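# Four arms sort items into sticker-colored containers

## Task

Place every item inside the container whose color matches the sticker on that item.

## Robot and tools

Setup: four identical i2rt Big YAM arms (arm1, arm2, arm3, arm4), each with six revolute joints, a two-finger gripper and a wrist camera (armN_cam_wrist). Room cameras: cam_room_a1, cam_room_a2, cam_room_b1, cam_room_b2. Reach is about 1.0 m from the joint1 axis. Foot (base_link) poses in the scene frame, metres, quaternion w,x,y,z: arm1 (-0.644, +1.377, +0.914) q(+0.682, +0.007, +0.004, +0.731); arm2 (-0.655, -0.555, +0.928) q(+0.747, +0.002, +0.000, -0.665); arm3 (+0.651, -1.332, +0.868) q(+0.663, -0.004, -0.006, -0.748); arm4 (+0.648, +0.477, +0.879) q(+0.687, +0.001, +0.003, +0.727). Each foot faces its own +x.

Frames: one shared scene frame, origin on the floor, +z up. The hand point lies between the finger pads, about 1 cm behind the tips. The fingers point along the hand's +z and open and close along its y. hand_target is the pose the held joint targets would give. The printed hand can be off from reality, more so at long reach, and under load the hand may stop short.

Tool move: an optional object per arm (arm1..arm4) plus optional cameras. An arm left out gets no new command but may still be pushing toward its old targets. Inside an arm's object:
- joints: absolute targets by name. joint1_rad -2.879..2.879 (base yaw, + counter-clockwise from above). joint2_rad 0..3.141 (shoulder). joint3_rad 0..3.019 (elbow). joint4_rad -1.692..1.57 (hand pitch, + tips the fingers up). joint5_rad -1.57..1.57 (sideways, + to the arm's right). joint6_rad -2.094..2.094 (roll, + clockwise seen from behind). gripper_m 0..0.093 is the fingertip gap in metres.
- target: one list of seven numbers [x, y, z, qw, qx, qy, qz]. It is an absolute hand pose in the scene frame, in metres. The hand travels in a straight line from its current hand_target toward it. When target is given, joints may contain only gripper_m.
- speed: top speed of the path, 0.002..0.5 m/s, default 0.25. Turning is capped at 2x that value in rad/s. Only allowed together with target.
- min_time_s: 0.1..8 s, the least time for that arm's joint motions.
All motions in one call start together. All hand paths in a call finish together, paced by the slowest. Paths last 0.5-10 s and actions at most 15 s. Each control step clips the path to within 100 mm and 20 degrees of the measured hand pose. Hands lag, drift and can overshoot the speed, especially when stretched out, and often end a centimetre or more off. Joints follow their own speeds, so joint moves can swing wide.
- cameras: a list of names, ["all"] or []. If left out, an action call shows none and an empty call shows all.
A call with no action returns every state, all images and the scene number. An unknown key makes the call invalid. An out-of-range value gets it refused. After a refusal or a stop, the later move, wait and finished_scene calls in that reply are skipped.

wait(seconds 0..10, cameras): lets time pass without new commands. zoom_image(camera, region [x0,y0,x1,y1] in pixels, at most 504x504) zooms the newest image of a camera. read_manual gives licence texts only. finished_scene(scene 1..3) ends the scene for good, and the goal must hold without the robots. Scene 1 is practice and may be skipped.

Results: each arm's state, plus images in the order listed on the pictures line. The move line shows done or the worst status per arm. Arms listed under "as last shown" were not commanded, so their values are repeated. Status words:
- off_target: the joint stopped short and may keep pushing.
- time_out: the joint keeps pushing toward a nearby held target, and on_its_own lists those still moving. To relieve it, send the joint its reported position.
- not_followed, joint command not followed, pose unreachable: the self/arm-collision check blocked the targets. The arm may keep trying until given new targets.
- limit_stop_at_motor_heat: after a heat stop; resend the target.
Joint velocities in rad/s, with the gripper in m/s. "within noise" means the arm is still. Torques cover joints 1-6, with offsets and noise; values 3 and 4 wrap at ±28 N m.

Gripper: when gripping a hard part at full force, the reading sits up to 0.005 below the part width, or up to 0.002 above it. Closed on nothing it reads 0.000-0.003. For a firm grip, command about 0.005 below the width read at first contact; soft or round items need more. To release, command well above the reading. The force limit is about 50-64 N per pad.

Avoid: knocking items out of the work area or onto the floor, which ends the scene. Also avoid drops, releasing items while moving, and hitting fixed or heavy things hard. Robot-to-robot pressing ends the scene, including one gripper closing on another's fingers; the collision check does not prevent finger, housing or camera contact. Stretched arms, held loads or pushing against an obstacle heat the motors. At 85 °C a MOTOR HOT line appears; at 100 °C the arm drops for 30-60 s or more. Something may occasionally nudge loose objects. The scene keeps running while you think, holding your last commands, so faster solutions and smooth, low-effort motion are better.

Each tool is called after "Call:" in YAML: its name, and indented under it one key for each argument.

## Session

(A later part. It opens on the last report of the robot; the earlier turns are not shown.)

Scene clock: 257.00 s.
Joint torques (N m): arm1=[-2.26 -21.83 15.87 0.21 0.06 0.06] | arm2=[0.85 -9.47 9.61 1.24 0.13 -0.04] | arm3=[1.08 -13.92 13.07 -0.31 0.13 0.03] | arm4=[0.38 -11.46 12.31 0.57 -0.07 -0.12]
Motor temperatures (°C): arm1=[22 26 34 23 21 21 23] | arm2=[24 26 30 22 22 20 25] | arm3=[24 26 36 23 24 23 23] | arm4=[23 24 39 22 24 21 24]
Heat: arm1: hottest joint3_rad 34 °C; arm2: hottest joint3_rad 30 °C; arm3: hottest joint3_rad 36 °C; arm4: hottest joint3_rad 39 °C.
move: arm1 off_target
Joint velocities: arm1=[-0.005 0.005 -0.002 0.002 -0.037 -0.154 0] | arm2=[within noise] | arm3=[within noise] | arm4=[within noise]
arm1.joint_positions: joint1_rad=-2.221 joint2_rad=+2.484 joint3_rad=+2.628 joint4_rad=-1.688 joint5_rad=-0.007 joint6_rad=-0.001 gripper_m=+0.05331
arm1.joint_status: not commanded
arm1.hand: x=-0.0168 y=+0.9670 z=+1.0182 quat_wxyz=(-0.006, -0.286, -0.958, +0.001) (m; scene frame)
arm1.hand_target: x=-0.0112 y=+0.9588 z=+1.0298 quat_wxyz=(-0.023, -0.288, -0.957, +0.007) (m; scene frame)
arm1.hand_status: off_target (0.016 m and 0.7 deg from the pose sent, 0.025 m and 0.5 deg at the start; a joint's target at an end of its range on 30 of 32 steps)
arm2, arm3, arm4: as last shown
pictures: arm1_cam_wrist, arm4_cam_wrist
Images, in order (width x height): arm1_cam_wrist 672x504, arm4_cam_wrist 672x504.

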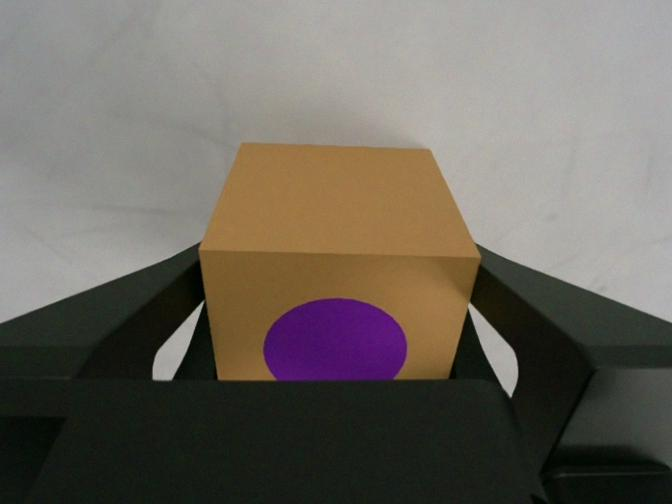

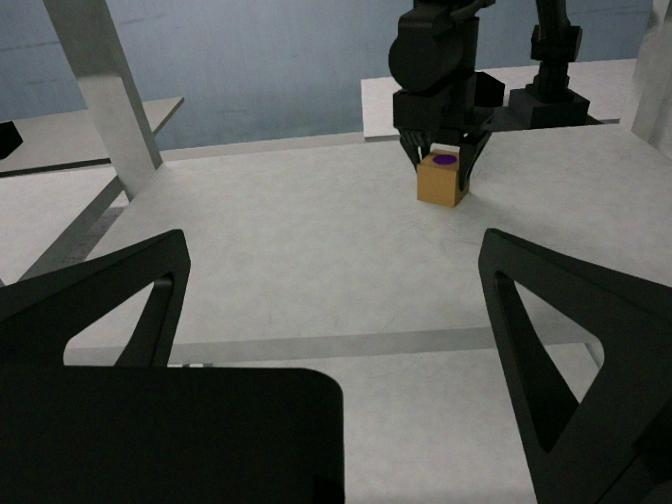

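Call:
move:
  arm1: {"target":[-0.01,0.958,1.005,0,0.288,0.9576,0],"speed":0.05}
  cameras: ["arm4_cam_wrist"]

Call:
zoom_image:
  camera: "arm4_cam_wrist"
  region: [370, 80, 530, 230]

Call:
move:
  arm1: {"target":[-0.01,0.958,0.985,0,0.288,0.9576,0],"speed":0.05}
  cameras: ["arm4_cam_wrist"]

Call:
zoom_image:
  camera: "arm4_cam_wrist"
  region: [370, 80, 530, 230]

Scene clock: 261.87 s.
Joint torques (N m): arm1=[-2.08 -19.72 14.65 0.2 0.02 0.01] | arm2=[0.85 -9.52 9.63 1.25 0.13 -0.05] | arm3=[1.08 -14.04 13.01 -0.31 0.14 0.04] | arm4=[0.44 -11.69 12.3 0.59 -0.07 -0.11]
Motor temperatures (°C): arm1=[22 26 35 23 21 21 23] | arm2=[24 26 30 22 22 20 25] | arm3=[24 26 36 23 24 23 23] | arm4=[23 24 39 22 24 21 24]
Heat: arm1: hottest joint3_rad 35 °C; arm2: hottest joint3_rad 30 °C; arm3: hottest joint3_rad 36 °C; arm4: hottest joint3_rad 39 °C.
move: arm1 off_target
Joint velocities: within noise
arm1.joint_positions: joint1_rad=-2.221 joint2_rad=+2.495 joint3_rad=+2.646 joint4_rad=-1.688 joint5_rad=-0.007 joint6_rad=-0.001 gripper_m=+0.05331
arm1.joint_status: not commanded
arm1.hand: x=-0.0141 y=+0.9652 z=+1.0170 quat_wxyz=(-0.009, -0.286, -0.958, +0.002) (m; scene frame)
arm1.hand_target: x=-0.0109 y=+0.9587 z=+1.0048 quat_wxyz=(-0.009, -0.288, -0.958, +0.003) (m; scene frame)
arm1.hand_status: off_target (0.015 m and 1.1 deg from the pose sent, 0.017 m and 0.7 deg at the start; a joint's target at an end of its range on 27 of 30 steps)
arm2, arm4: as last shown
arm3.joint_positions: joint1_rad=+1.699 joint2_rad=+1.498 joint3_rad=+1.447 joint4_rad=-1.493 joint5_rad=-0.003 joint6_rad=-0.008 gripper_m=+0.09396
arm3.joint_status: not commanded
arm3.hand: x=+1.1008 y=-1.3247 z=+1.1136 quat_wxyz=(-0.014, +0.008, -1.000, +0.005) (m; scene frame)
arm3.hand_target: x=+1.1130 y=-1.3246 z=+1.1337 quat_wxyz=(-0.036, +0.005, -0.999, +0.007) (m; scene frame)
arm3.hand_status: not commanded
pictures: arm4_cam_wrist
Images, in order (width x height): arm4_cam_wrist 672x504.

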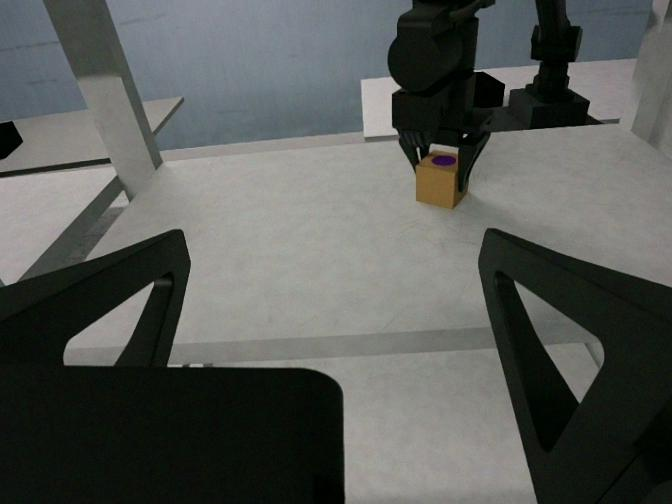

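Scaled by 3.150.

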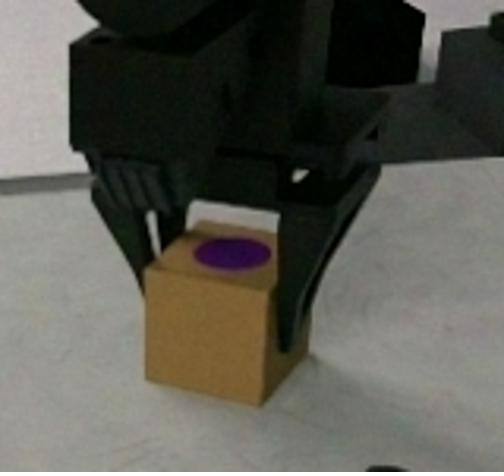

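Scene clock: 262.83 s.
Joint torques (N m): arm1=[-1.96 -18.49 12 1.03 0 0.05] | arm2=[0.91 -9.41 9.62 1.25 0.13 -0.05] | arm3=[1.14 -13.92 13.07 -0.35 0.14 0.04] | arm4=[0.62 -11.22 12.29 0.64 -0.07 -0.1]
Motor temperatures (°C): arm1=[22 26 35 23 21 21 23] | arm2=[24 26 30 22 22 20 25] | arm3=[24 26 36 23 24 23 23] | arm4=[23 24 39 22 24 21 24]
Heat: arm1: hottest joint3_rad 35 °C; arm2: hottest joint3_rad 30 °C; arm3: hottest joint3_rad 36 °C; arm4: hottest joint3_rad 39 °C.
move: arm1 off_target
Joint velocities: within noise
arm1.joint_positions: joint1_rad=-2.221 joint2_rad=+2.496 joint3_rad=+2.646 joint4_rad=-1.688 joint5_rad=-0.007 joint6_rad=-0.001 gripper_m=+0.05331
arm1.joint_status: not commanded
arm1.hand: x=-0.0141 y=+0.9652 z=+1.0164 quat_wxyz=(-0.009, -0.286, -0.958, +0.002) (m; scene frame)
arm1.hand_target: x=-0.0115 y=+0.9591 z=+0.9853 quat_wxyz=(+0.000, -0.288, -0.958, +0.000) (m; scene frame)
arm1.hand_status: off_target (0.032 m and 1.1 deg from the pose sent, 0.033 m and 1.1 deg at the start)
arm2, arm3, arm4: as last shown
pictures: arm4_cam_wrist
Images, in order (width x height): arm4_cam_wrist 672x504.

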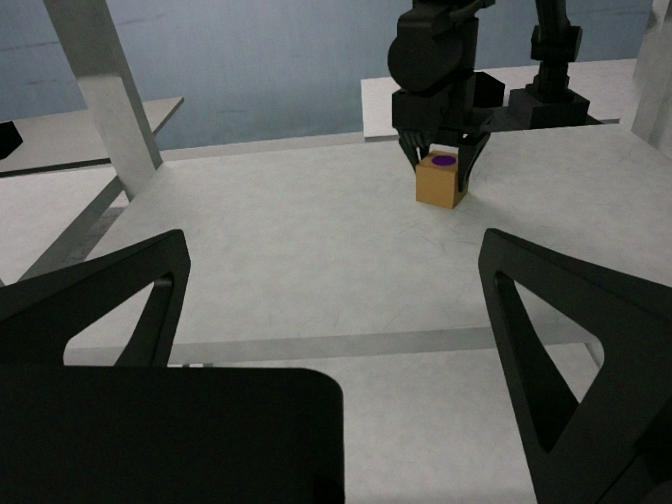

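Scaled by 3.150.

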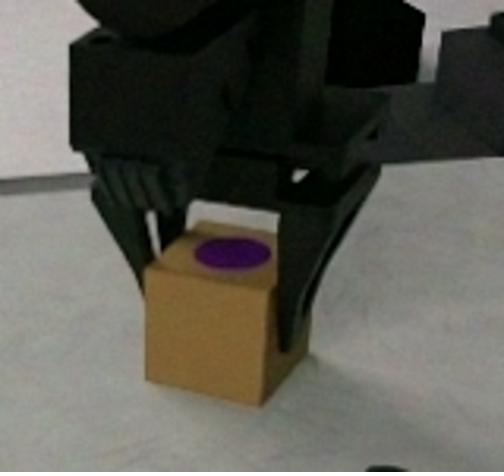

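Call:
move:
  arm1: {"target":[-0.012,0.96,1.01,0,0.288,0.9576,0],"speed":0.05}

Call:
move:
  arm1: {"joints":{"gripper_m":0.09}}

Call:
move:
  arm1: {"target":[-0.014,0.962,1.10,0,0.288,0.9576,0],"speed":0.1}
  cameras: ["arm4_cam_wrist","arm1_cam_wrist"]

Scene clock: 268.00 s.
Joint torques (N m): arm1=[-2.43 -21.01 13.44 0.24 0.08 0.01] | arm2=[0.91 -9.41 9.66 1.24 0.14 -0.05] | arm3=[1.03 -14.04 13.04 -0.31 0.14 0.04] | arm4=[0.85 -11.46 12.29 0.62 -0.06 -0.07]
Motor temperatures (°C): arm1=[22 26 35 23 21 21 23] | arm2=[24 26 30 22 22 20 25] | arm3=[24 26 36 23 24 23 23] | arm4=[23 24 40 22 24 21 24]
Heat: arm1: hottest joint3_rad 35 °C; arm2: hottest joint3_rad 30 °C; arm3: hottest joint3_rad 36 °C; arm4: hottest joint3_rad 40 °C.
move: arm1 done
Joint velocities: within noise
arm1.joint_positions: joint1_rad=-2.221 joint2_rad=+2.496 joint3_rad=+2.646 joint4_rad=-1.688 joint5_rad=-0.007 joint6_rad=-0.001 gripper_m=+0.05331
arm1.joint_status: not commanded
arm1.hand: x=-0.0143 y=+0.9652 z=+1.0164 quat_wxyz=(-0.009, -0.286, -0.958, +0.002) (m; scene frame)
arm1.hand_target: x=-0.0126 y=+0.9604 z=+1.0097 quat_wxyz=(-0.008, -0.288, -0.958, +0.003) (m; scene frame)
arm1.hand_status: done (0.009 m and 1.0 deg from the pose sent, 0.009 m and 1.1 deg at the start; a joint's target at an end of its range on 17 of 24 steps)
arm2, arm3, arm4: as last shown
pictures: none

Scene clock: 268.63 s.
Joint torques (N m): arm1=[-1.9 -22.36 13.15 0.21 0.06 0.05] | arm2=[0.91 -9.52 9.63 1.24 0.13 -0.05] | arm3=[1.26 -14.15 13 -0.31 0.14 0.03] | arm4=[0.26 -11.93 12.26 0.58 -0.06 -0.12]
Motor temperatures (°C): arm1=[22 27 35 23 21 21 23] | arm2=[24 26 30 22 22 20 25] | arm3=[24 26 36 23 24 23 23] | arm4=[23 24 40 22 24 21 24]
Heat: arm1: hottest joint3_rad 35 °C; arm2: hottest joint3_rad 30 °C; arm3: hottest joint3_rad 36 °C; arm4: hottest joint3_rad 40 °C.
move: arm1 done
Joint velocities: within noise
arm1.joint_positions: joint1_rad=-2.221 joint2_rad=+2.507 joint3_rad=+2.646 joint4_rad=-1.688 joint5_rad=-0.007 joint6_rad=-0.001 gripper_m=+0.08996
arm1.joint_status: all done
arm1.hand: x=-0.0146 y=+0.9654 z=+1.0083 quat_wxyz=(-0.003, -0.286, -0.958, +0.001) (m; scene frame)
arm1.hand_target: x=-0.0126 y=+0.9604 z=+1.0099 quat_wxyz=(-0.009, -0.288, -0.958, +0.003) (m; scene frame)
arm1.hand_status: not commanded
arm2, arm3: as last shown
arm4.joint_positions: joint1_rad=+0.133 joint2_rad=+1.286 joint3_rad=+0.850 joint4_rad=+0.369 joint5_rad=-1.381 joint6_rad=-0.007 gripper_m=+0.09399
arm4.joint_status: not commanded
arm4.hand: x=+0.4003 y=+0.8722 z=+1.2233 quat_wxyz=(+0.022, +0.710, -0.022, -0.704) (m; scene frame)
arm4.hand_target: x=+0.4004 y=+0.8787 z=+1.2496 quat_wxyz=(+0.000, +0.707, +0.000, -0.708) (m; scene frame)
arm4.hand_status: not commanded
pictures: none

Scene clock: 270.10 s.
Joint torques (N m): arm1=[-2.67 -24.35 12.25 0.31 0.03 0.02] | arm2=[1.03 -9.58 9.63 1.26 0.14 -0.06] | arm3=[1.14 -13.92 13.03 -0.31 0.14 0.04] | arm4=[0.26 -11.16 12.26 0.7 -0.06 -0.11]
Motor temperatures (°C): arm1=[22 27 35 23 21 21 23] | arm2=[24 26 30 22 22 20 25] | arm3=[24 26 36 23 24 23 23] | arm4=[23 24 40 22 24 21 24]
Heat: arm1: hottest joint3_rad 35 °C; arm2: hottest joint3_rad 30 °C; arm3: hottest joint3_rad 36 °C; arm4: hottest joint3_rad 40 °C.
move: arm1 off_target
Joint velocities: within noise
arm1.joint_positions: joint1_rad=-2.221 joint2_rad=+2.414 joint3_rad=+2.646 joint4_rad=-1.688 joint5_rad=-0.007 joint6_rad=-0.001 gripper_m=+0.08996
arm1.joint_status: not commanded
arm1.hand: x=-0.0142 y=+0.9656 z=+1.0765 quat_wxyz=(-0.048, -0.286, -0.957, +0.014) (m; scene frame)
arm1.hand_target: x=-0.0150 y=+0.9627 z=+1.0995 quat_wxyz=(-0.065, -0.287, -0.955, +0.019) (m; scene frame)
arm1.hand_status: off_target (0.024 m and 5.7 deg from the pose sent, 0.092 m and 0.4 deg at the start; a joint's target at an end of its range on 44 of 44 steps)
arm2, arm3, arm4: as last shown
pictures: arm1_cam_wrist, arm4_cam_wrist
Images, in order (width x height): arm1_cam_wrist 672x504, arm4_cam_wrist 672x504.

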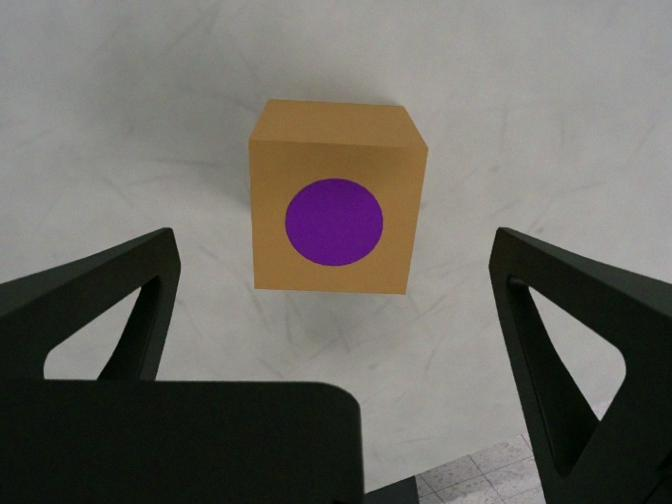

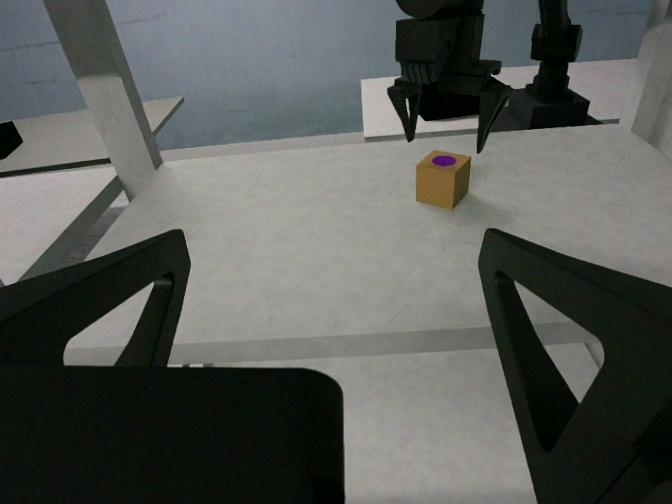

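Call:
move:
  arm1: {"target":[-0.38,1.205,1.08,0,0.288,0.9576,0],"speed":0.2}
  arm2: {"target":[-0.03,-0.063,1.07,0,-0.327,0.945,0],"speed":0.2}
  arm4: {"joints":{"joint1_rad":0.88,"joint2_rad":1.2,"joint3_rad":1.0,"joint4_rad":-1.37,"joint5_rad":0,"joint6_rad":0},"min_time_s":3}
  cameras: ["arm2_cam_wrist","arm4_cam_wrist","cam_room_a2","cam_room_b1"]

Scene clock: 283.47 s.
Joint torques (N m): arm1=[-1.9 -6.18 10.67 0.17 0.03 0.03] | arm2=[0.85 -26.23 16.12 0.59 0.08 -0.05] | arm3=[1.08 -13.68 13.04 -0.32 0.14 0.03] | arm4=[1.08 -9.47 11.55 -0.4 0.21 0.09]
Motor temperatures (°C): arm1=[22 27 35 23 21 21 22] | arm2=[24 26 31 22 22 20 25] | arm3=[24 26 36 23 24 23 23] | arm4=[23 24 40 22 24 21 24]
Heat: arm1: hottest joint3_rad 35 °C; arm2: hottest joint3_rad 31 °C; arm3: hottest joint3_rad 36 °C; arm4: hottest joint3_rad 40 °C.
move: arm1 done; arm2 off_target; arm4 done
Joint velocities: within noise
arm1.joint_positions: joint1_rad=-2.221 joint2_rad=+1.177 joint3_rad=+0.935 joint4_rad=-1.317 joint5_rad=-0.007 joint6_rad=-0.001 gripper_m=+0.08996
arm1.joint_status: not commanded
arm1.hand: x=-0.3791 y=+1.2055 z=+1.0765 quat_wxyz=(+0.001, -0.286, -0.958, -0.001) (m; scene frame)
arm1.hand_target: x=-0.3800 y=+1.2050 z=+1.0800 quat_wxyz=(+0.000, -0.288, -0.958, +0.000) (m; scene frame)
arm1.hand_status: done (0.004 m and 0.2 deg from the pose sent, 0.437 m and 5.7 deg at the start)
arm2.joint_positions: joint1_rad=+2.120 joint2_rad=+2.568 joint3_rad=+2.853 joint4_rad=-1.670 joint5_rad=-0.002 joint6_rad=+0.014 gripper_m=+0.04399
arm2.joint_status: not commanded
arm2.hand: x=-0.0350 y=-0.0680 z=+1.0738 quat_wxyz=(-0.089, +0.319, -0.943, -0.033) (m; scene frame)
arm2.hand_target: x=-0.0314 y=-0.0639 z=+1.0695 quat_wxyz=(-0.095, +0.325, -0.940, -0.034) (m; scene frame)
arm2.hand_status: off_target (0.008 m and 10.9 deg from the pose sent, 0.458 m and 0.9 deg at the start; a joint's target at an end of its range on 39 of 102 steps)
arm3: as last shown
arm4.joint_positions: joint1_rad=+0.876 joint2_rad=+1.212 joint3_rad=+0.950 joint4_rad=-1.360 joint5_rad=-0.004 joint6_rad=-0.007 gripper_m=+0.09399
arm4.joint_status: all done
arm4.hand: x=+0.4006 y=+0.6618 z=+1.0421 quat_wxyz=(+0.012, +0.950, -0.310, +0.022) (m; scene frame)
arm4.hand_target: x=+0.3893 y=+0.6694 z=+1.0640 quat_wxyz=(+0.002, +0.950, -0.312, -0.002) (m; scene frame)
arm4.hand_status: not commanded
pictures: arm2_cam_wrist, arm4_cam_wrist, cam_room_a2, cam_room_b1
Images, in order (width x height): arm2_cam_wrist 672x504, arm4_cam_wrist 672x504, cam_room_a2 672x504, cam_room_b1 672x504.

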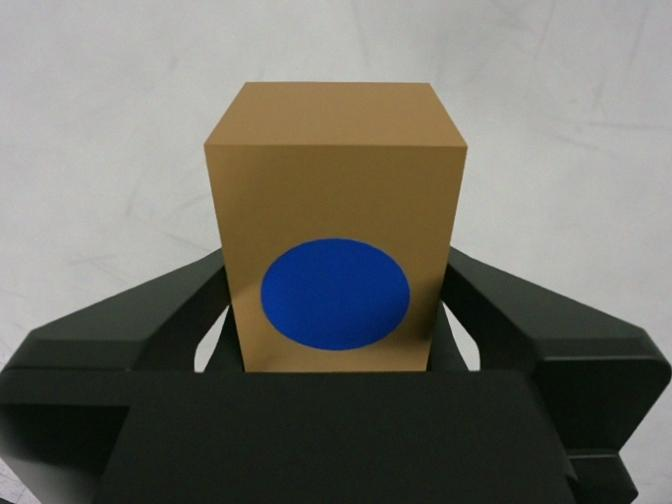

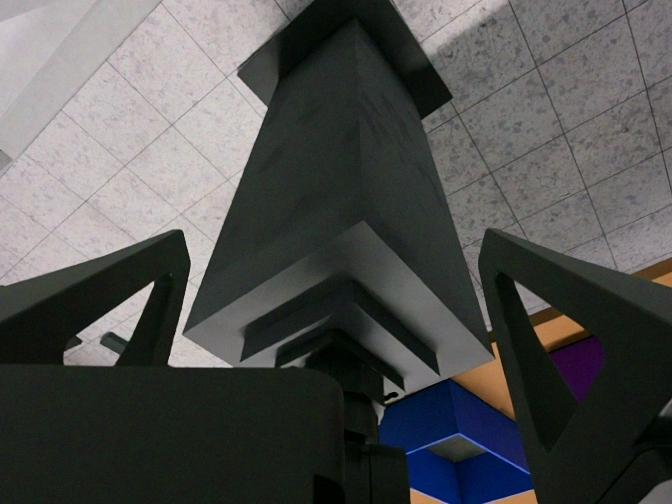

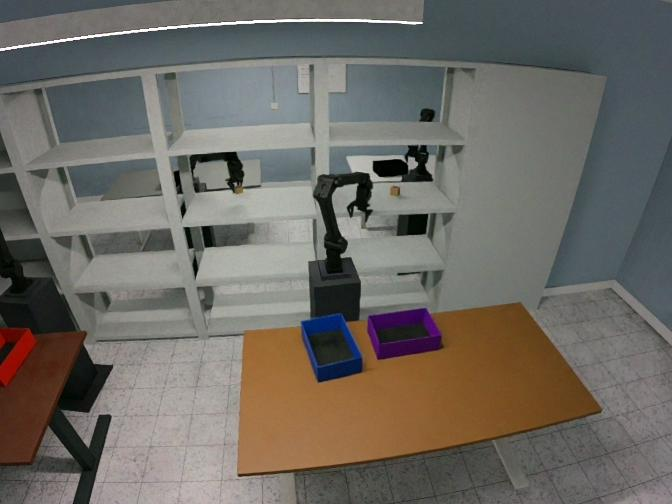

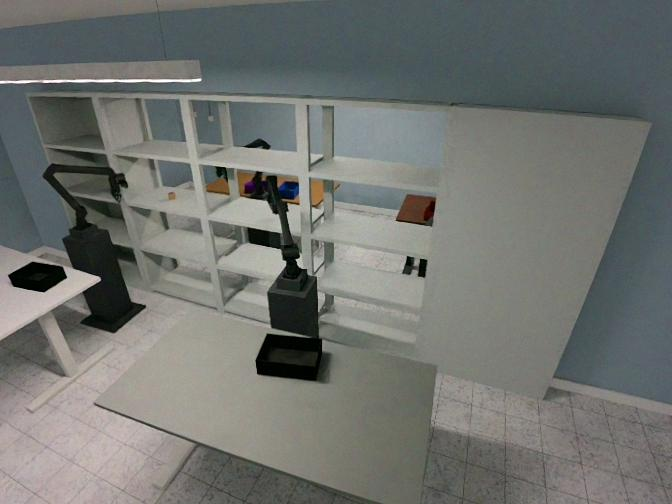

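Call:
move:
  arm2: {"target":[-0.045,-0.075,1.03,0,-0.327,0.945,0],"speed":0.08}
  arm4: {"target":[0.37,0.684,1.12,0,-0.95,0.3115,0],"speed":0.15}
  cameras: ["arm2_cam_wrist"]

Call:
move:
  arm2: {"target":[-0.045,-0.075,1.00,0,-0.327,0.945,0],"speed":0.06}
  arm4: {"target":[0.12,0.866,1.13,0,-0.95,0.3115,0],"speed":0.15}
  cameras: ["arm2_cam_wrist","arm4_cam_wrist","cam_room_a2"]

Scene clock: 292.20 s.
Joint torques (N m): arm1=[-2.08 -5.54 10.47 0.06 0.04 0.05] | arm2=[0.85 -27.58 9.99 0.47 0.09 -0.06] | arm3=[1.03 -14.04 13.04 -0.31 0.15 0.03] | arm4=[1.49 -7.41 11.86 -0.23 0.2 0.12]
Motor temperatures (°C): arm1=[22 27 35 23 21 21 22] | arm2=[24 26 31 22 22 20 25] | arm3=[24 26 36 23 24 23 23] | arm4=[23 23 41 22 24 21 24]
Heat: arm1: hottest joint3_rad 35 °C; arm2: hottest joint3_rad 31 °C; arm3: hottest joint3_rad 36 °C; arm4: hottest joint3_rad 41 °C.
move: arm2 off_target; arm4 off_target
Joint velocities: within noise
arm1, arm3: as last shown
arm2.joint_positions: joint1_rad=+2.120 joint2_rad=+2.568 joint3_rad=+2.800 joint4_rad=-1.671 joint5_rad=-0.002 joint6_rad=+0.014 gripper_m=+0.04399
arm2.joint_status: not commanded
arm2.hand: x=-0.0413 y=-0.0729 z=+1.0519 quat_wxyz=(-0.063, +0.320, -0.945, -0.024) (m; scene frame)
arm2.hand_target: x=-0.0459 y=-0.0756 z=+1.0300 quat_wxyz=(-0.042, +0.326, -0.944, -0.015) (m; scene frame)
arm2.hand_status: off_target (0.022 m and 7.8 deg from the pose sent, 0.045 m and 10.9 deg at the start; a joint's target at an end of its range on 49 of 53 steps)
arm4.joint_positions: joint1_rad=+0.876 joint2_rad=+1.225 joint3_rad=+1.136 joint4_rad=-1.501 joint5_rad=+0.002 joint6_rad=-0.007 gripper_m=+0.09399
arm4.joint_status: not commanded
arm4.hand: x=+0.3819 y=+0.6773 z=+1.1079 quat_wxyz=(+0.005, +0.951, -0.310, +0.007) (m; scene frame)
arm4.hand_target: x=+0.3704 y=+0.6836 z=+1.1197 quat_wxyz=(+0.000, +0.950, -0.311, +0.000) (m; scene frame)
arm4.hand_status: off_target (0.018 m and 1.0 deg from the pose sent, 0.087 m and 2.9 deg at the start)
pictures: arm2_cam_wrist
Images, in order (width x height): arm2_cam_wrist 672x504.

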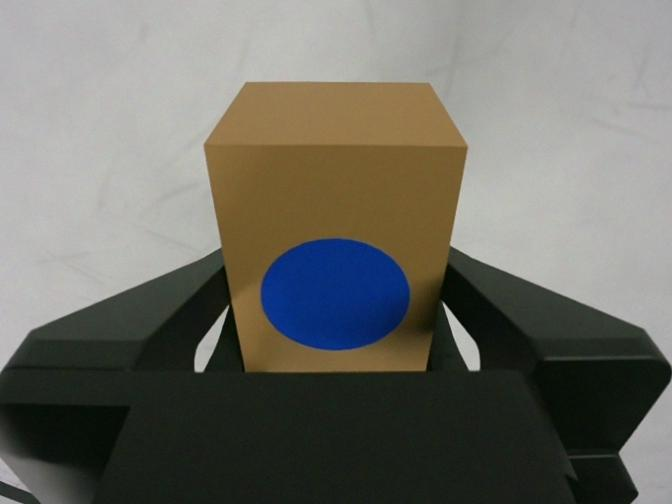

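Scene clock: 294.80 s.
Joint torques (N m): arm1=[-1.49 -5.71 10.55 0.18 0.08 0.04] | arm2=[0.85 -25.7 10.56 0.46 0.1 -0.06] | arm3=[1.03 -14.1 13.01 -0.32 0.15 0.03] | arm4=[1.73 -20.89 12.07 -0.24 0.19 0.15]
Motor temperatures (°C): arm1=[22 27 35 23 21 21 22] | arm2=[24 26 32 22 22 20 25] | arm3=[24 26 36 23 24 23 23] | arm4=[23 23 41 22 24 21 24]
Heat: arm1: hottest joint3_rad 35 °C; arm2: hottest joint3_rad 32 °C; arm3: hottest joint3_rad 36 °C; arm4: hottest joint3_rad 41 °C.
move: arm2 off_target; arm4 off_target
Joint velocities: within noise
arm1, arm3: as last shown
arm2.joint_positions: joint1_rad=+2.120 joint2_rad=+2.589 joint3_rad=+2.800 joint4_rad=-1.671 joint5_rad=-0.002 joint6_rad=+0.014 gripper_m=+0.04399
arm2.joint_status: not commanded
arm2.hand: x=-0.0415 y=-0.0731 z=+1.0357 quat_wxyz=(-0.053, +0.320, -0.946, -0.021) (m; scene frame)
arm2.hand_target: x=-0.0464 y=-0.0760 z=+1.0003 quat_wxyz=(-0.025, +0.327, -0.945, -0.009) (m; scene frame)
arm2.hand_status: off_target (0.036 m and 6.6 deg from the pose sent, 0.052 m and 7.8 deg at the start; a joint's target at an end of its range on 77 of 78 steps)
arm4.joint_positions: joint1_rad=+0.876 joint2_rad=+2.040 joint3_rad=+2.192 joint4_rad=-1.669 joint5_rad=+0.002 joint6_rad=-0.007 gripper_m=+0.09399
arm4.joint_status: not commanded
arm4.hand: x=+0.1320 y=+0.8631 z=+1.1280 quat_wxyz=(-0.007, +0.950, -0.310, -0.027) (m; scene frame)
arm4.hand_target: x=+0.1207 y=+0.8654 z=+1.1296 quat_wxyz=(-0.011, +0.950, -0.311, -0.032) (m; scene frame)
arm4.hand_status: off_target (0.013 m and 3.2 deg from the pose sent, 0.324 m and 1.0 deg at the start; a joint's target at an end of its range on 23 of 78 steps)
pictures: arm2_cam_wrist, arm4_cam_wrist, cam_room_a2
Images, in order (width x height): arm2_cam_wrist 672x504, arm4_cam_wrist 672x504, cam_room_a2 672x504.

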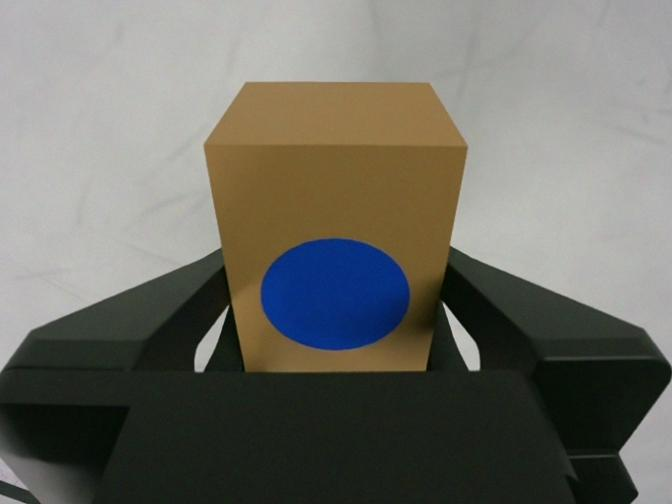

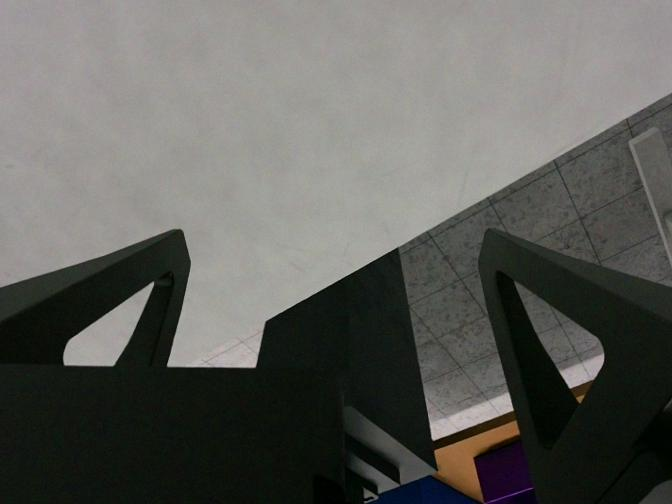

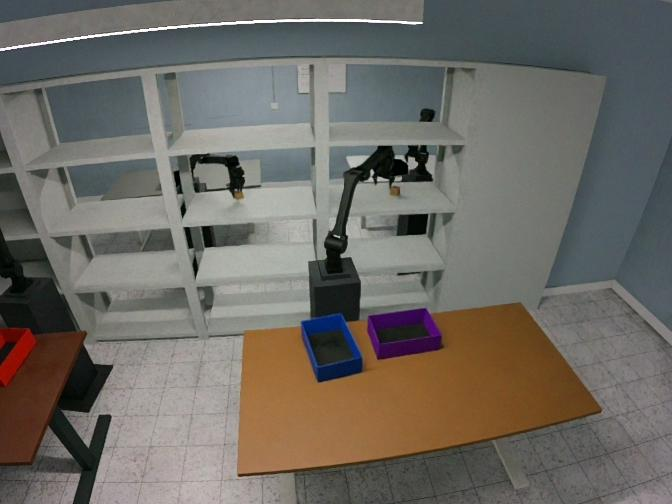

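Call:
move:
  arm2: {"target":[-0.055,-0.083,0.985,0,-0.327,0.945,0],"speed":0.06}
  arm4: {"target":[-0.015,0.965,1.12,0,-0.95,0.3115,0],"speed":0.1}
  cameras: ["arm2_cam_wrist","arm4_cam_wrist","cam_room_a2"]

Call:
zoom_image:
  camera: "cam_room_a2"
  region: [170, 130, 290, 220]

Scene clock: 300.73 s.
Joint torques (N m): arm1=[-1.73 -5.71 10.5 0.13 0.06 0.02] | arm2=[0.79 -26.81 9.92 0.34 0.11 -0.07] | arm3=[1.14 -13.86 13.03 -0.36 0.15 0.02] | arm4=[1.96 -25.52 12.19 1.16 0.24 0.13]
Motor temperatures (°C): arm1=[22 27 35 23 21 21 22] | arm2=[24 27 32 22 22 20 25] | arm3=[24 26 36 23 24 23 23] | arm4=[23 24 41 22 24 21 24]
Heat: arm1: hottest joint3_rad 35 °C; arm2: hottest joint3_rad 32 °C; arm3: hottest joint3_rad 36 °C; arm4: hottest joint3_rad 41 °C.
move: arm2 off_target; arm4 off_target
Joint velocities: within noise
arm1: as last shown
arm2.joint_positions: joint1_rad=+2.120 joint2_rad=+2.589 joint3_rad=+2.745 joint4_rad=-1.671 joint5_rad=-0.002 joint6_rad=+0.014 gripper_m=+0.04399
arm2.joint_status: not commanded
arm2.hand: x=-0.0492 y=-0.0791 z=+1.0137 quat_wxyz=(-0.027, +0.320, -0.947, -0.011) (m; scene frame)
arm2.hand_target: x=-0.0554 y=-0.0832 z=+0.9855 quat_wxyz=(-0.001, +0.327, -0.945, -0.001) (m; scene frame)
arm2.hand_status: off_target (0.030 m and 3.5 deg from the pose sent, 0.053 m and 6.6 deg at the start; a joint's target at an end of its range on 45 of 68 steps)
arm3.joint_positions: joint1_rad=+1.699 joint2_rad=+1.498 joint3_rad=+1.447 joint4_rad=-1.493 joint5_rad=-0.003 joint6_rad=-0.008 gripper_m=+0.09396
arm3.joint_status: not commanded
arm3.hand: x=+1.1008 y=-1.3247 z=+1.1136 quat_wxyz=(-0.014, +0.008, -1.000, +0.005) (m; scene frame)
arm3.hand_target: x=+1.1130 y=-1.3246 z=+1.1337 quat_wxyz=(-0.036, +0.005, -0.999, +0.007) (m; scene frame)
arm3.hand_status: not commanded
arm4.joint_positions: joint1_rad=+0.876 joint2_rad=+2.461 joint3_rad=+2.877 joint4_rad=-1.564 joint5_rad=+0.005 joint6_rad=-0.007 gripper_m=+0.09399
arm4.joint_status: not commanded
arm4.hand: x=-0.0006 y=+0.9620 z=+1.1243 quat_wxyz=(-0.066, +0.929, -0.305, -0.200) (m; scene frame)
arm4.hand_target: x=-0.0133 y=+0.9636 z=+1.1193 quat_wxyz=(-0.071, +0.926, -0.303, -0.213) (m; scene frame)
arm4.hand_status: off_target (0.015 m and 24.3 deg from the pose sent, 0.179 m and 3.2 deg at the start; pose on its path clipped on 20 of 68 steps; a joint's target at an end of its range on 67 of 68 steps)
pictures: arm2_cam_wrist, arm4_cam_wrist, cam_room_a2
Images, in order (width x height): arm2_cam_wrist 672x504, arm4_cam_wrist 672x504, cam_room_a2 672x504.

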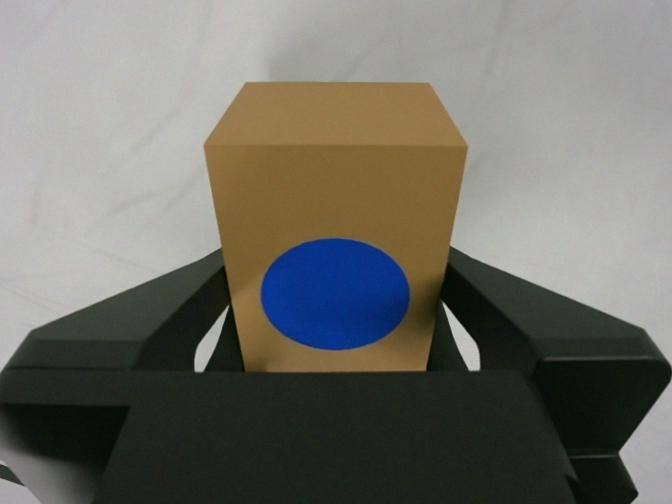

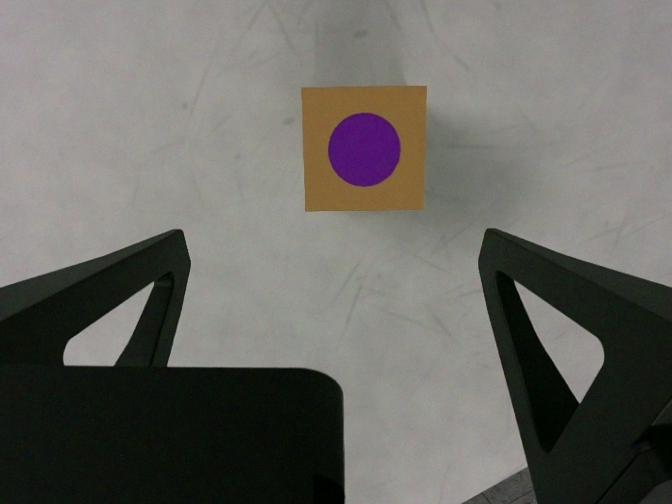

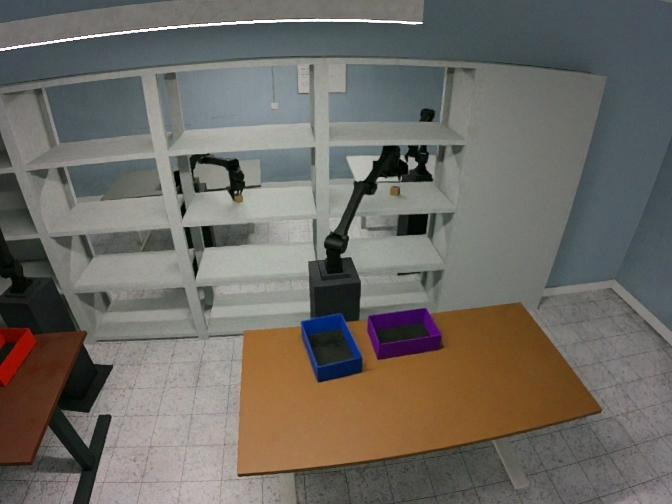

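Scaled by 4.200.

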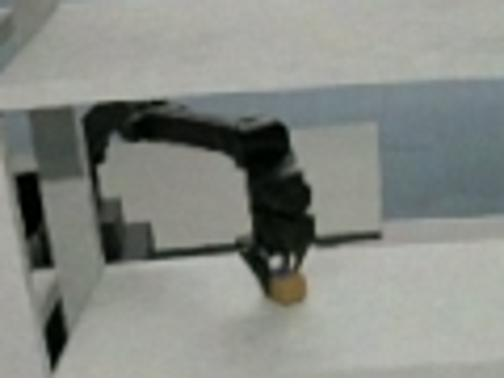

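Call:
move:
  arm2: {"target":[-0.058,-0.085,0.965,0,-0.327,0.945,0],"speed":0.06}
  arm4: {"target":[0.002,0.98,1.075,0,-0.95,0.3115,0],"speed":0.08}
  cameras: ["arm2_cam_wrist","arm4_cam_wrist","cam_room_a2"]

Call:
zoom_image:
  camera: "cam_room_a2"
  region: [170, 130, 290, 220]

Scene clock: 310.90 s.
Joint torques (N m): arm1=[-1.9 -5.6 10.73 0.17 0.03 0.06] | arm2=[0.73 -26.17 7.75 1.25 0.11 -0.06] | arm3=[1.14 -13.98 13.04 -0.34 0.14 0.03] | arm4=[0.03 -25.88 12.15 0.34 -0.01 -0.08]
Motor temperatures (°C): arm1=[22 27 35 23 21 21 22] | arm2=[24 28 32 22 22 20 25] | arm3=[24 26 36 23 24 23 23] | arm4=[23 24 40 22 24 21 24]
Heat: arm1: hottest joint3_rad 35 °C; arm2: hottest joint3_rad 32 °C; arm3: hottest joint3_rad 36 °C; arm4: hottest joint3_rad 40 °C.
move: arm2 off_target; arm4 off_target
Joint velocities: within noise
arm1, arm3: as last shown
arm2.joint_positions: joint1_rad=+2.120 joint2_rad=+2.541 joint3_rad=+2.638 joint4_rad=-1.605 joint5_rad=-0.002 joint6_rad=+0.014 gripper_m=+0.04399
arm2.joint_status: not commanded
arm2.hand: x=-0.0512 y=-0.0807 z=+1.0085 quat_wxyz=(-0.031, +0.320, -0.947, -0.013) (m; scene frame)
arm2.hand_target: x=-0.0591 y=-0.0857 z=+0.9660 quat_wxyz=(+0.001, +0.327, -0.945, +0.000) (m; scene frame)
arm2.hand_status: off_target (0.044 m and 3.9 deg from the pose sent, 0.050 m and 3.5 deg at the start)
arm4.joint_positions: joint1_rad=+0.864 joint2_rad=+2.509 joint3_rad=+2.877 joint4_rad=-1.576 joint5_rad=+0.005 joint6_rad=-0.010 gripper_m=+0.09399
arm4.joint_status: not commanded
arm4.hand: x=+0.0035 y=+0.9703 z=+1.0855 quat_wxyz=(-0.058, +0.933, -0.310, -0.171) (m; scene frame)
arm4.hand_target: x=+0.0035 y=+0.9788 z=+1.0744 quat_wxyz=(-0.059, +0.934, -0.308, -0.171) (m; scene frame)
arm4.hand_status: off_target (0.014 m and 20.9 deg from the pose sent, 0.053 m and 24.3 deg at the start; pose on its path clipped on 19 of 100 steps; a joint's target at an end of its range on 96 of 100 steps)
pictures: arm2_cam_wrist, arm4_cam_wrist, cam_room_a2
Images, in order (width x height): arm2_cam_wrist 672x504, arm4_cam_wrist 672x504, cam_room_a2 672x504.

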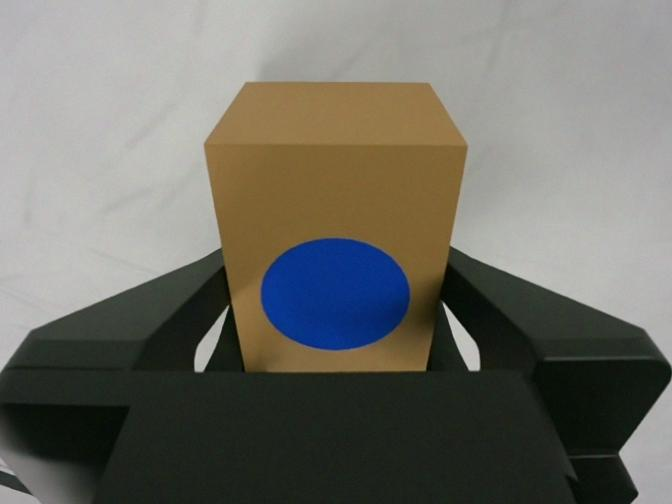

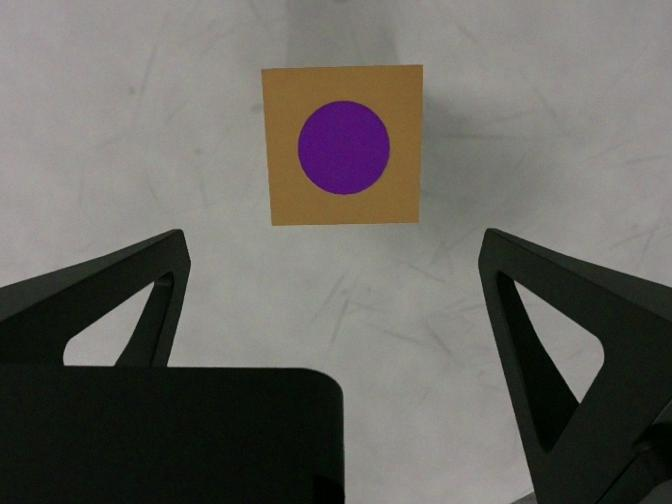

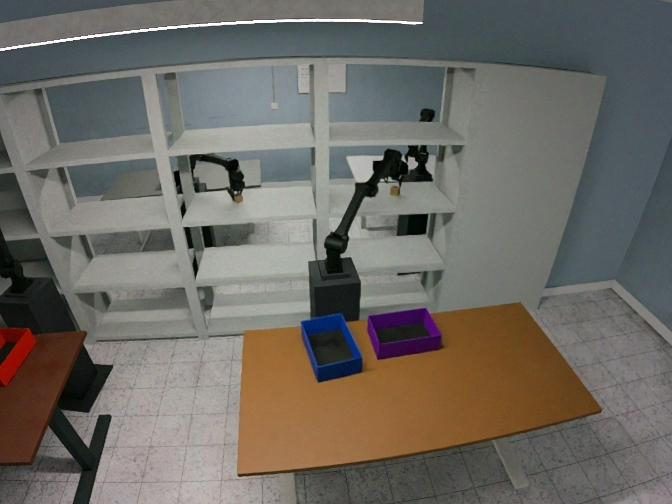

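Scaled by 4.200.

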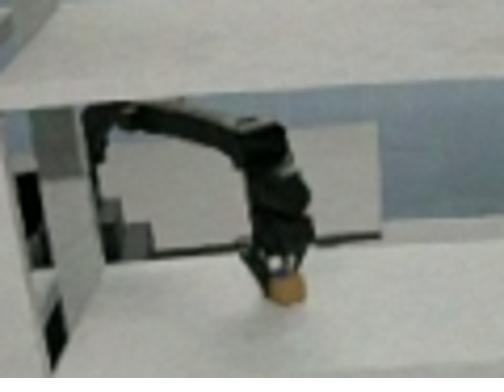

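Call:
move:
  arm2: {"target":[-0.053,-0.082,1.0,0,-0.327,0.945,0],"speed":0.06}
  arm4: {"target":[-0.014,0.997,1.03,-0.058,0.933,-0.310,-0.171],"speed":0.06}
  cameras: ["arm4_cam_wrist"]

Call:
move:
  arm2: {"joints":{"gripper_m":0.08}}
  cameras: ["arm2_cam_wrist"]

Scene clock: 322.87 s.
Joint torques (N m): arm1=[-2.02 -5.25 10.48 0.24 0.07 0.04] | arm2=[0.79 -25.47 16.14 0.21 0.12 -0.06] | arm3=[1.08 -13.92 13.07 -0.29 0.15 0.04] | arm4=[0.21 -27.34 12.4 1.05 -0.04 -0.07]
Motor temperatures (°C): arm1=[22 26 35 23 21 21 22] | arm2=[24 29 32 22 22 20 25] | arm3=[24 26 36 23 24 23 23] | arm4=[23 26 40 22 24 21 24]
Heat: arm1: hottest joint3_rad 35 °C; arm2: hottest joint3_rad 32 °C; arm3: hottest joint3_rad 36 °C; arm4: hottest joint3_rad 40 °C.
move: arm2 off_target; arm4 off_target
Joint velocities: within noise
arm1, arm3: as last shown
arm2.joint_positions: joint1_rad=+2.120 joint2_rad=+2.556 joint3_rad=+2.670 joint4_rad=-1.670 joint5_rad=-0.002 joint6_rad=+0.014 gripper_m=+0.04399
arm2.joint_status: not commanded
arm2.hand: x=-0.0594 y=-0.0871 z=+1.0097 quat_wxyz=(-0.008, +0.320, -0.947, -0.005) (m; scene frame)
arm2.hand_target: x=-0.0541 y=-0.0827 z=+0.9997 quat_wxyz=(-0.010, +0.327, -0.945, -0.004) (m; scene frame)
arm2.hand_status: off_target (0.013 m and 1.3 deg from the pose sent, 0.009 m and 3.9 deg at the start; a joint's target at an end of its range on 18 of 37 steps)
arm4.joint_positions: joint1_rad=+0.859 joint2_rad=+2.588 joint3_rad=+2.878 joint4_rad=-1.513 joint5_rad=+0.003 joint6_rad=-0.011 gripper_m=+0.09399
arm4.joint_status: not commanded
arm4.hand: x=-0.0092 y=+0.9843 z=+1.0287 quat_wxyz=(-0.056, +0.934, -0.313, -0.165) (m; scene frame)
arm4.hand_target: x=-0.0127 y=+0.9959 z=+1.0299 quat_wxyz=(-0.062, +0.931, -0.309, -0.182) (m; scene frame)
arm4.hand_status: off_target (0.014 m and 0.8 deg from the pose sent, 0.064 m and 0.0 deg at the start; a joint's target at an end of its range on 22 of 46 steps)
pictures: arm4_cam_wrist
Images, in order (width x height): arm4_cam_wrist 672x504.

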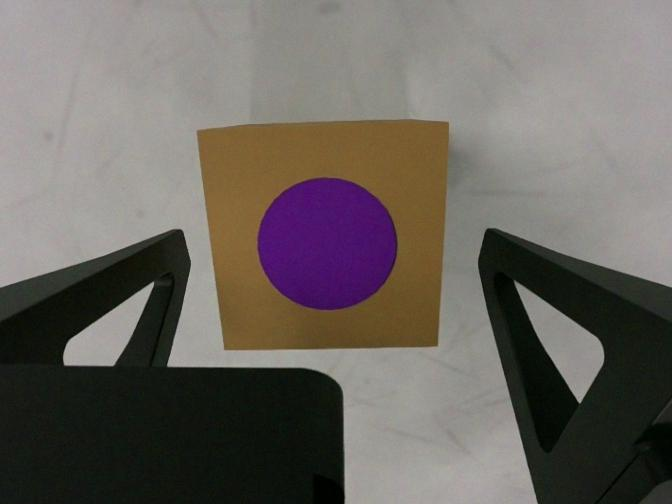

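Scene clock: 323.43 s.
Joint torques (N m): arm1=[-2.37 -5.83 10.44 0.13 0.07 0.02] | arm2=[0.73 -25.52 16.13 0.24 0.12 -0.07] | arm3=[1.2 -14.04 13 -0.32 0.14 0.03] | arm4=[0.32 -27.81 12.36 1.16 -0.06 -0.09]
Motor temperatures (°C): arm1=[22 26 35 23 21 21 22] | arm2=[24 29 32 22 22 20 25] | arm3=[24 26 36 23 24 23 23] | arm4=[23 26 40 22 24 21 24]
Heat: arm1: hottest joint3_rad 35 °C; arm2: hottest joint3_rad 32 °C; arm3: hottest joint3_rad 36 °C; arm4: hottest joint3_rad 40 °C.
move: arm2 done
Joint velocities: within noise
arm1, arm3, arm4: as last shown
arm2.joint_positions: joint1_rad=+2.120 joint2_rad=+2.556 joint3_rad=+2.670 joint4_rad=-1.670 joint5_rad=-0.002 joint6_rad=+0.014 gripper_m=+0.07992
arm2.joint_status: all done
arm2.hand: x=-0.0594 y=-0.0871 z=+1.0097 quat_wxyz=(-0.008, +0.320, -0.947, -0.005) (m; scene frame)
arm2.hand_target: x=-0.0541 y=-0.0827 z=+0.9997 quat_wxyz=(-0.010, +0.327, -0.945, -0.004) (m; scene frame)
arm2.hand_status: not commanded
pictures: arm2_cam_wrist
Images, in order (width x height): arm2_cam_wrist 672x504.

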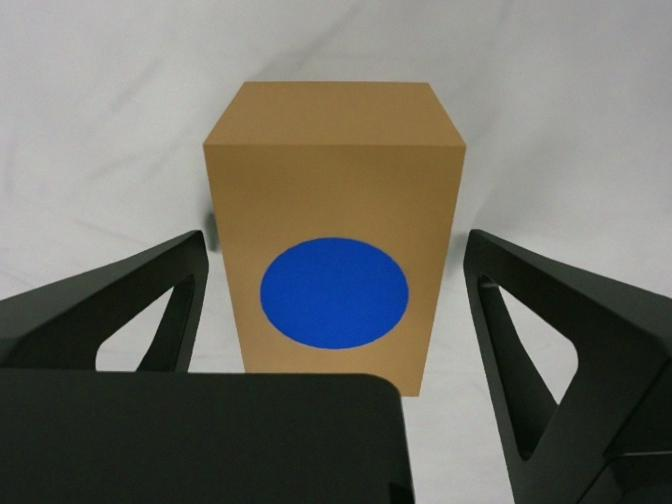

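Call:
move:
  arm2: {"target":[-0.056,-0.084,1.08,0,-0.327,0.945,0],"speed":0.1}
  arm4: {"target":[-0.024,0.998,1.012,-0.056,0.934,-0.313,-0.165],"speed":0.06}
  cameras: ["arm4_cam_wrist","arm2_cam_wrist"]

Call:
move:
  arm2: {"target":[-0.40,-0.355,1.09,0,-0.327,0.945,0],"speed":0.2}
  arm4: {"joints":{"gripper_m":0.056}}
  cameras: ["arm4_cam_wrist"]

Scene clock: 329.20 s.
Joint torques (N m): arm1=[-1.79 -5.42 10.45 0.23 0.07 0.08] | arm2=[0.73 -28.34 13.48 0.39 0.11 -0.06] | arm3=[0.91 -13.92 13.05 -0.34 0.15 0.04] | arm4=[1.03 -26.81 12.45 1.13 0.08 0.02]
Motor temperatures (°C): arm1=[22 26 35 23 21 21 22] | arm2=[24 30 32 22 22 20 25] | arm3=[24 26 36 23 24 23 23] | arm4=[23 27 41 22 24 21 24]
Heat: arm1: hottest joint3_rad 35 °C; arm2: hottest joint3_rad 32 °C; arm3: hottest joint3_rad 36 °C; arm4: hottest joint3_rad 41 °C.
move: arm2 off_target; arm4 off_target
Joint velocities: within noise
arm1, arm3: as last shown
arm2.joint_positions: joint1_rad=+2.120 joint2_rad=+2.472 joint3_rad=+2.670 joint4_rad=-1.670 joint5_rad=-0.002 joint6_rad=+0.014 gripper_m=+0.07992
arm2.joint_status: not commanded
arm2.hand: x=-0.0581 y=-0.0862 z=+1.0713 quat_wxyz=(-0.047, +0.320, -0.946, -0.018) (m; scene frame)
arm2.hand_target: x=-0.0568 y=-0.0845 z=+1.0794 quat_wxyz=(-0.054, +0.326, -0.944, -0.019) (m; scene frame)
arm2.hand_status: off_target (0.009 m and 5.9 deg from the pose sent, 0.070 m and 1.3 deg at the start; a joint's target at an end of its range on 40 of 41 steps)
arm4.joint_positions: joint1_rad=+0.859 joint2_rad=+2.601 joint3_rad=+2.878 joint4_rad=-1.479 joint5_rad=+0.003 joint6_rad=-0.011 gripper_m=+0.09399
arm4.joint_status: not commanded
arm4.hand: x=-0.0157 y=+0.9892 z=+1.0208 quat_wxyz=(-0.059, +0.932, -0.312, -0.175) (m; scene frame)
arm4.hand_target: x=-0.0225 y=+0.9967 z=+1.0118 quat_wxyz=(-0.063, +0.930, -0.311, -0.186) (m; scene frame)
arm4.hand_status: off_target (0.015 m and 1.2 deg from the pose sent, 0.026 m and 0.1 deg at the start; a joint's target at an end of its range on 34 of 41 steps)
pictures: arm2_cam_wrist, arm4_cam_wrist
Images, in order (width x height): arm2_cam_wrist 672x504, arm4_cam_wrist 672x504.

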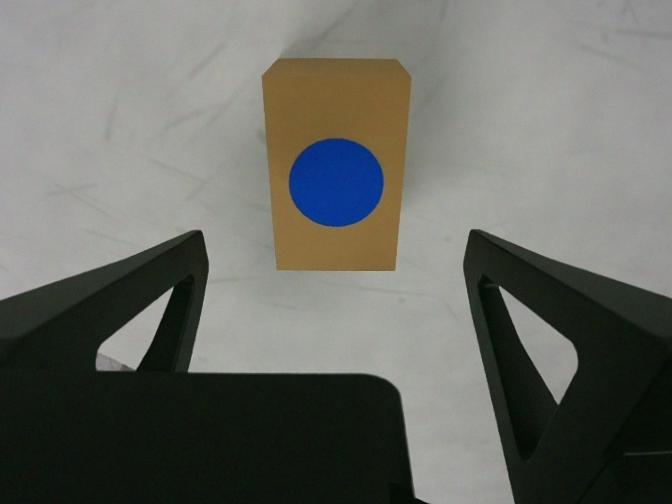

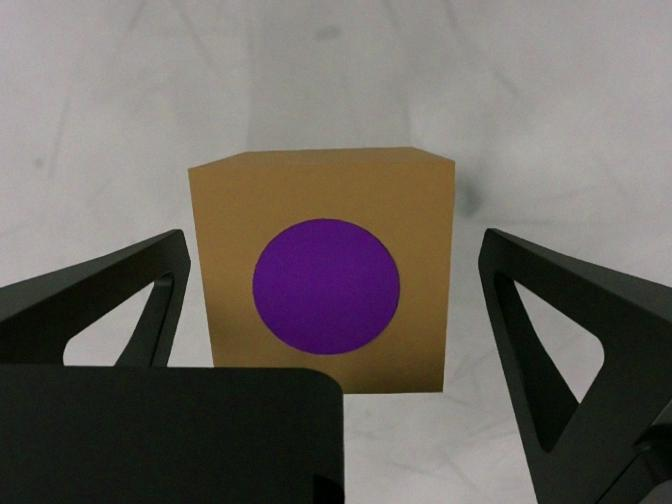

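Scene clock: 331.93 s.
Joint torques (N m): arm1=[-1.85 -5.01 10.58 0.09 0.07 0.06] | arm2=[0.91 -9.7 9.7 0.35 0.12 -0.06] | arm3=[1.14 -13.92 13.03 -0.32 0.14 0.04] | arm4=[1.08 -26.93 12.46 1.17 0.09 0.04]
Motor temperatures (°C): arm1=[22 26 35 23 21 21 22] | arm2=[24 30 32 22 22 20 25] | arm3=[24 26 36 23 24 23 23] | arm4=[23 26 41 22 24 21 24]
Heat: arm1: hottest joint3_rad 35 °C; arm2: hottest joint3_rad 32 °C; arm3: hottest joint3_rad 36 °C; arm4: hottest joint3_rad 41 °C.
move: arm2 done; arm4 done
Joint velocities: within noise
arm1.joint_positions: joint1_rad=-2.221 joint2_rad=+1.177 joint3_rad=+0.935 joint4_rad=-1.317 joint5_rad=-0.007 joint6_rad=-0.001 gripper_m=+0.08996
arm1.joint_status: not commanded
arm1.hand: x=-0.3791 y=+1.2055 z=+1.0765 quat_wxyz=(+0.001, -0.286, -0.958, -0.001) (m; scene frame)
arm1.hand_target: x=-0.3800 y=+1.2050 z=+1.0800 quat_wxyz=(+0.000, -0.288, -0.958, +0.000) (m; scene frame)
arm1.hand_status: not commanded
arm2.joint_positions: joint1_rad=+2.120 joint2_rad=+1.225 joint3_rad=+0.970 joint4_rad=-1.297 joint5_rad=-0.002 joint6_rad=+0.014 gripper_m=+0.07992
arm2.joint_status: not commanded
arm2.hand: x=-0.3947 y=-0.3510 z=+1.0950 quat_wxyz=(-0.010, +0.320, -0.947, -0.005) (m; scene frame)
arm2.hand_target: x=-0.4000 y=-0.3549 z=+1.0900 quat_wxyz=(+0.000, +0.327, -0.945, +0.000) (m; scene frame)
arm2.hand_status: done (0.008 m and 1.5 deg from the pose sent, 0.435 m and 5.9 deg at the start)
arm3: as last shown
arm4.joint_positions: joint1_rad=+0.859 joint2_rad=+2.601 joint3_rad=+2.878 joint4_rad=-1.479 joint5_rad=+0.003 joint6_rad=-0.011 gripper_m=+0.05612
arm4.joint_status: all done
arm4.hand: x=-0.0157 y=+0.9892 z=+1.0208 quat_wxyz=(-0.059, +0.932, -0.312, -0.175) (m; scene frame)
arm4.hand_target: x=-0.0225 y=+0.9967 z=+1.0118 quat_wxyz=(-0.063, +0.930, -0.311, -0.186) (m; scene frame)
arm4.hand_status: not commanded
pictures: arm4_cam_wrist
Images, in order (width x height): arm4_cam_wrist 672x504.

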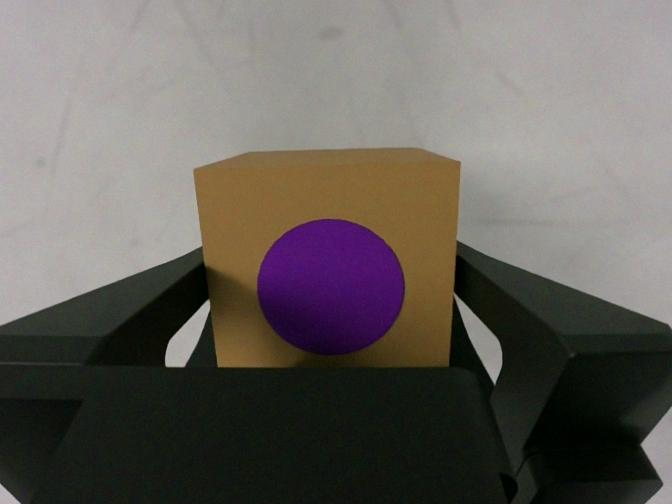

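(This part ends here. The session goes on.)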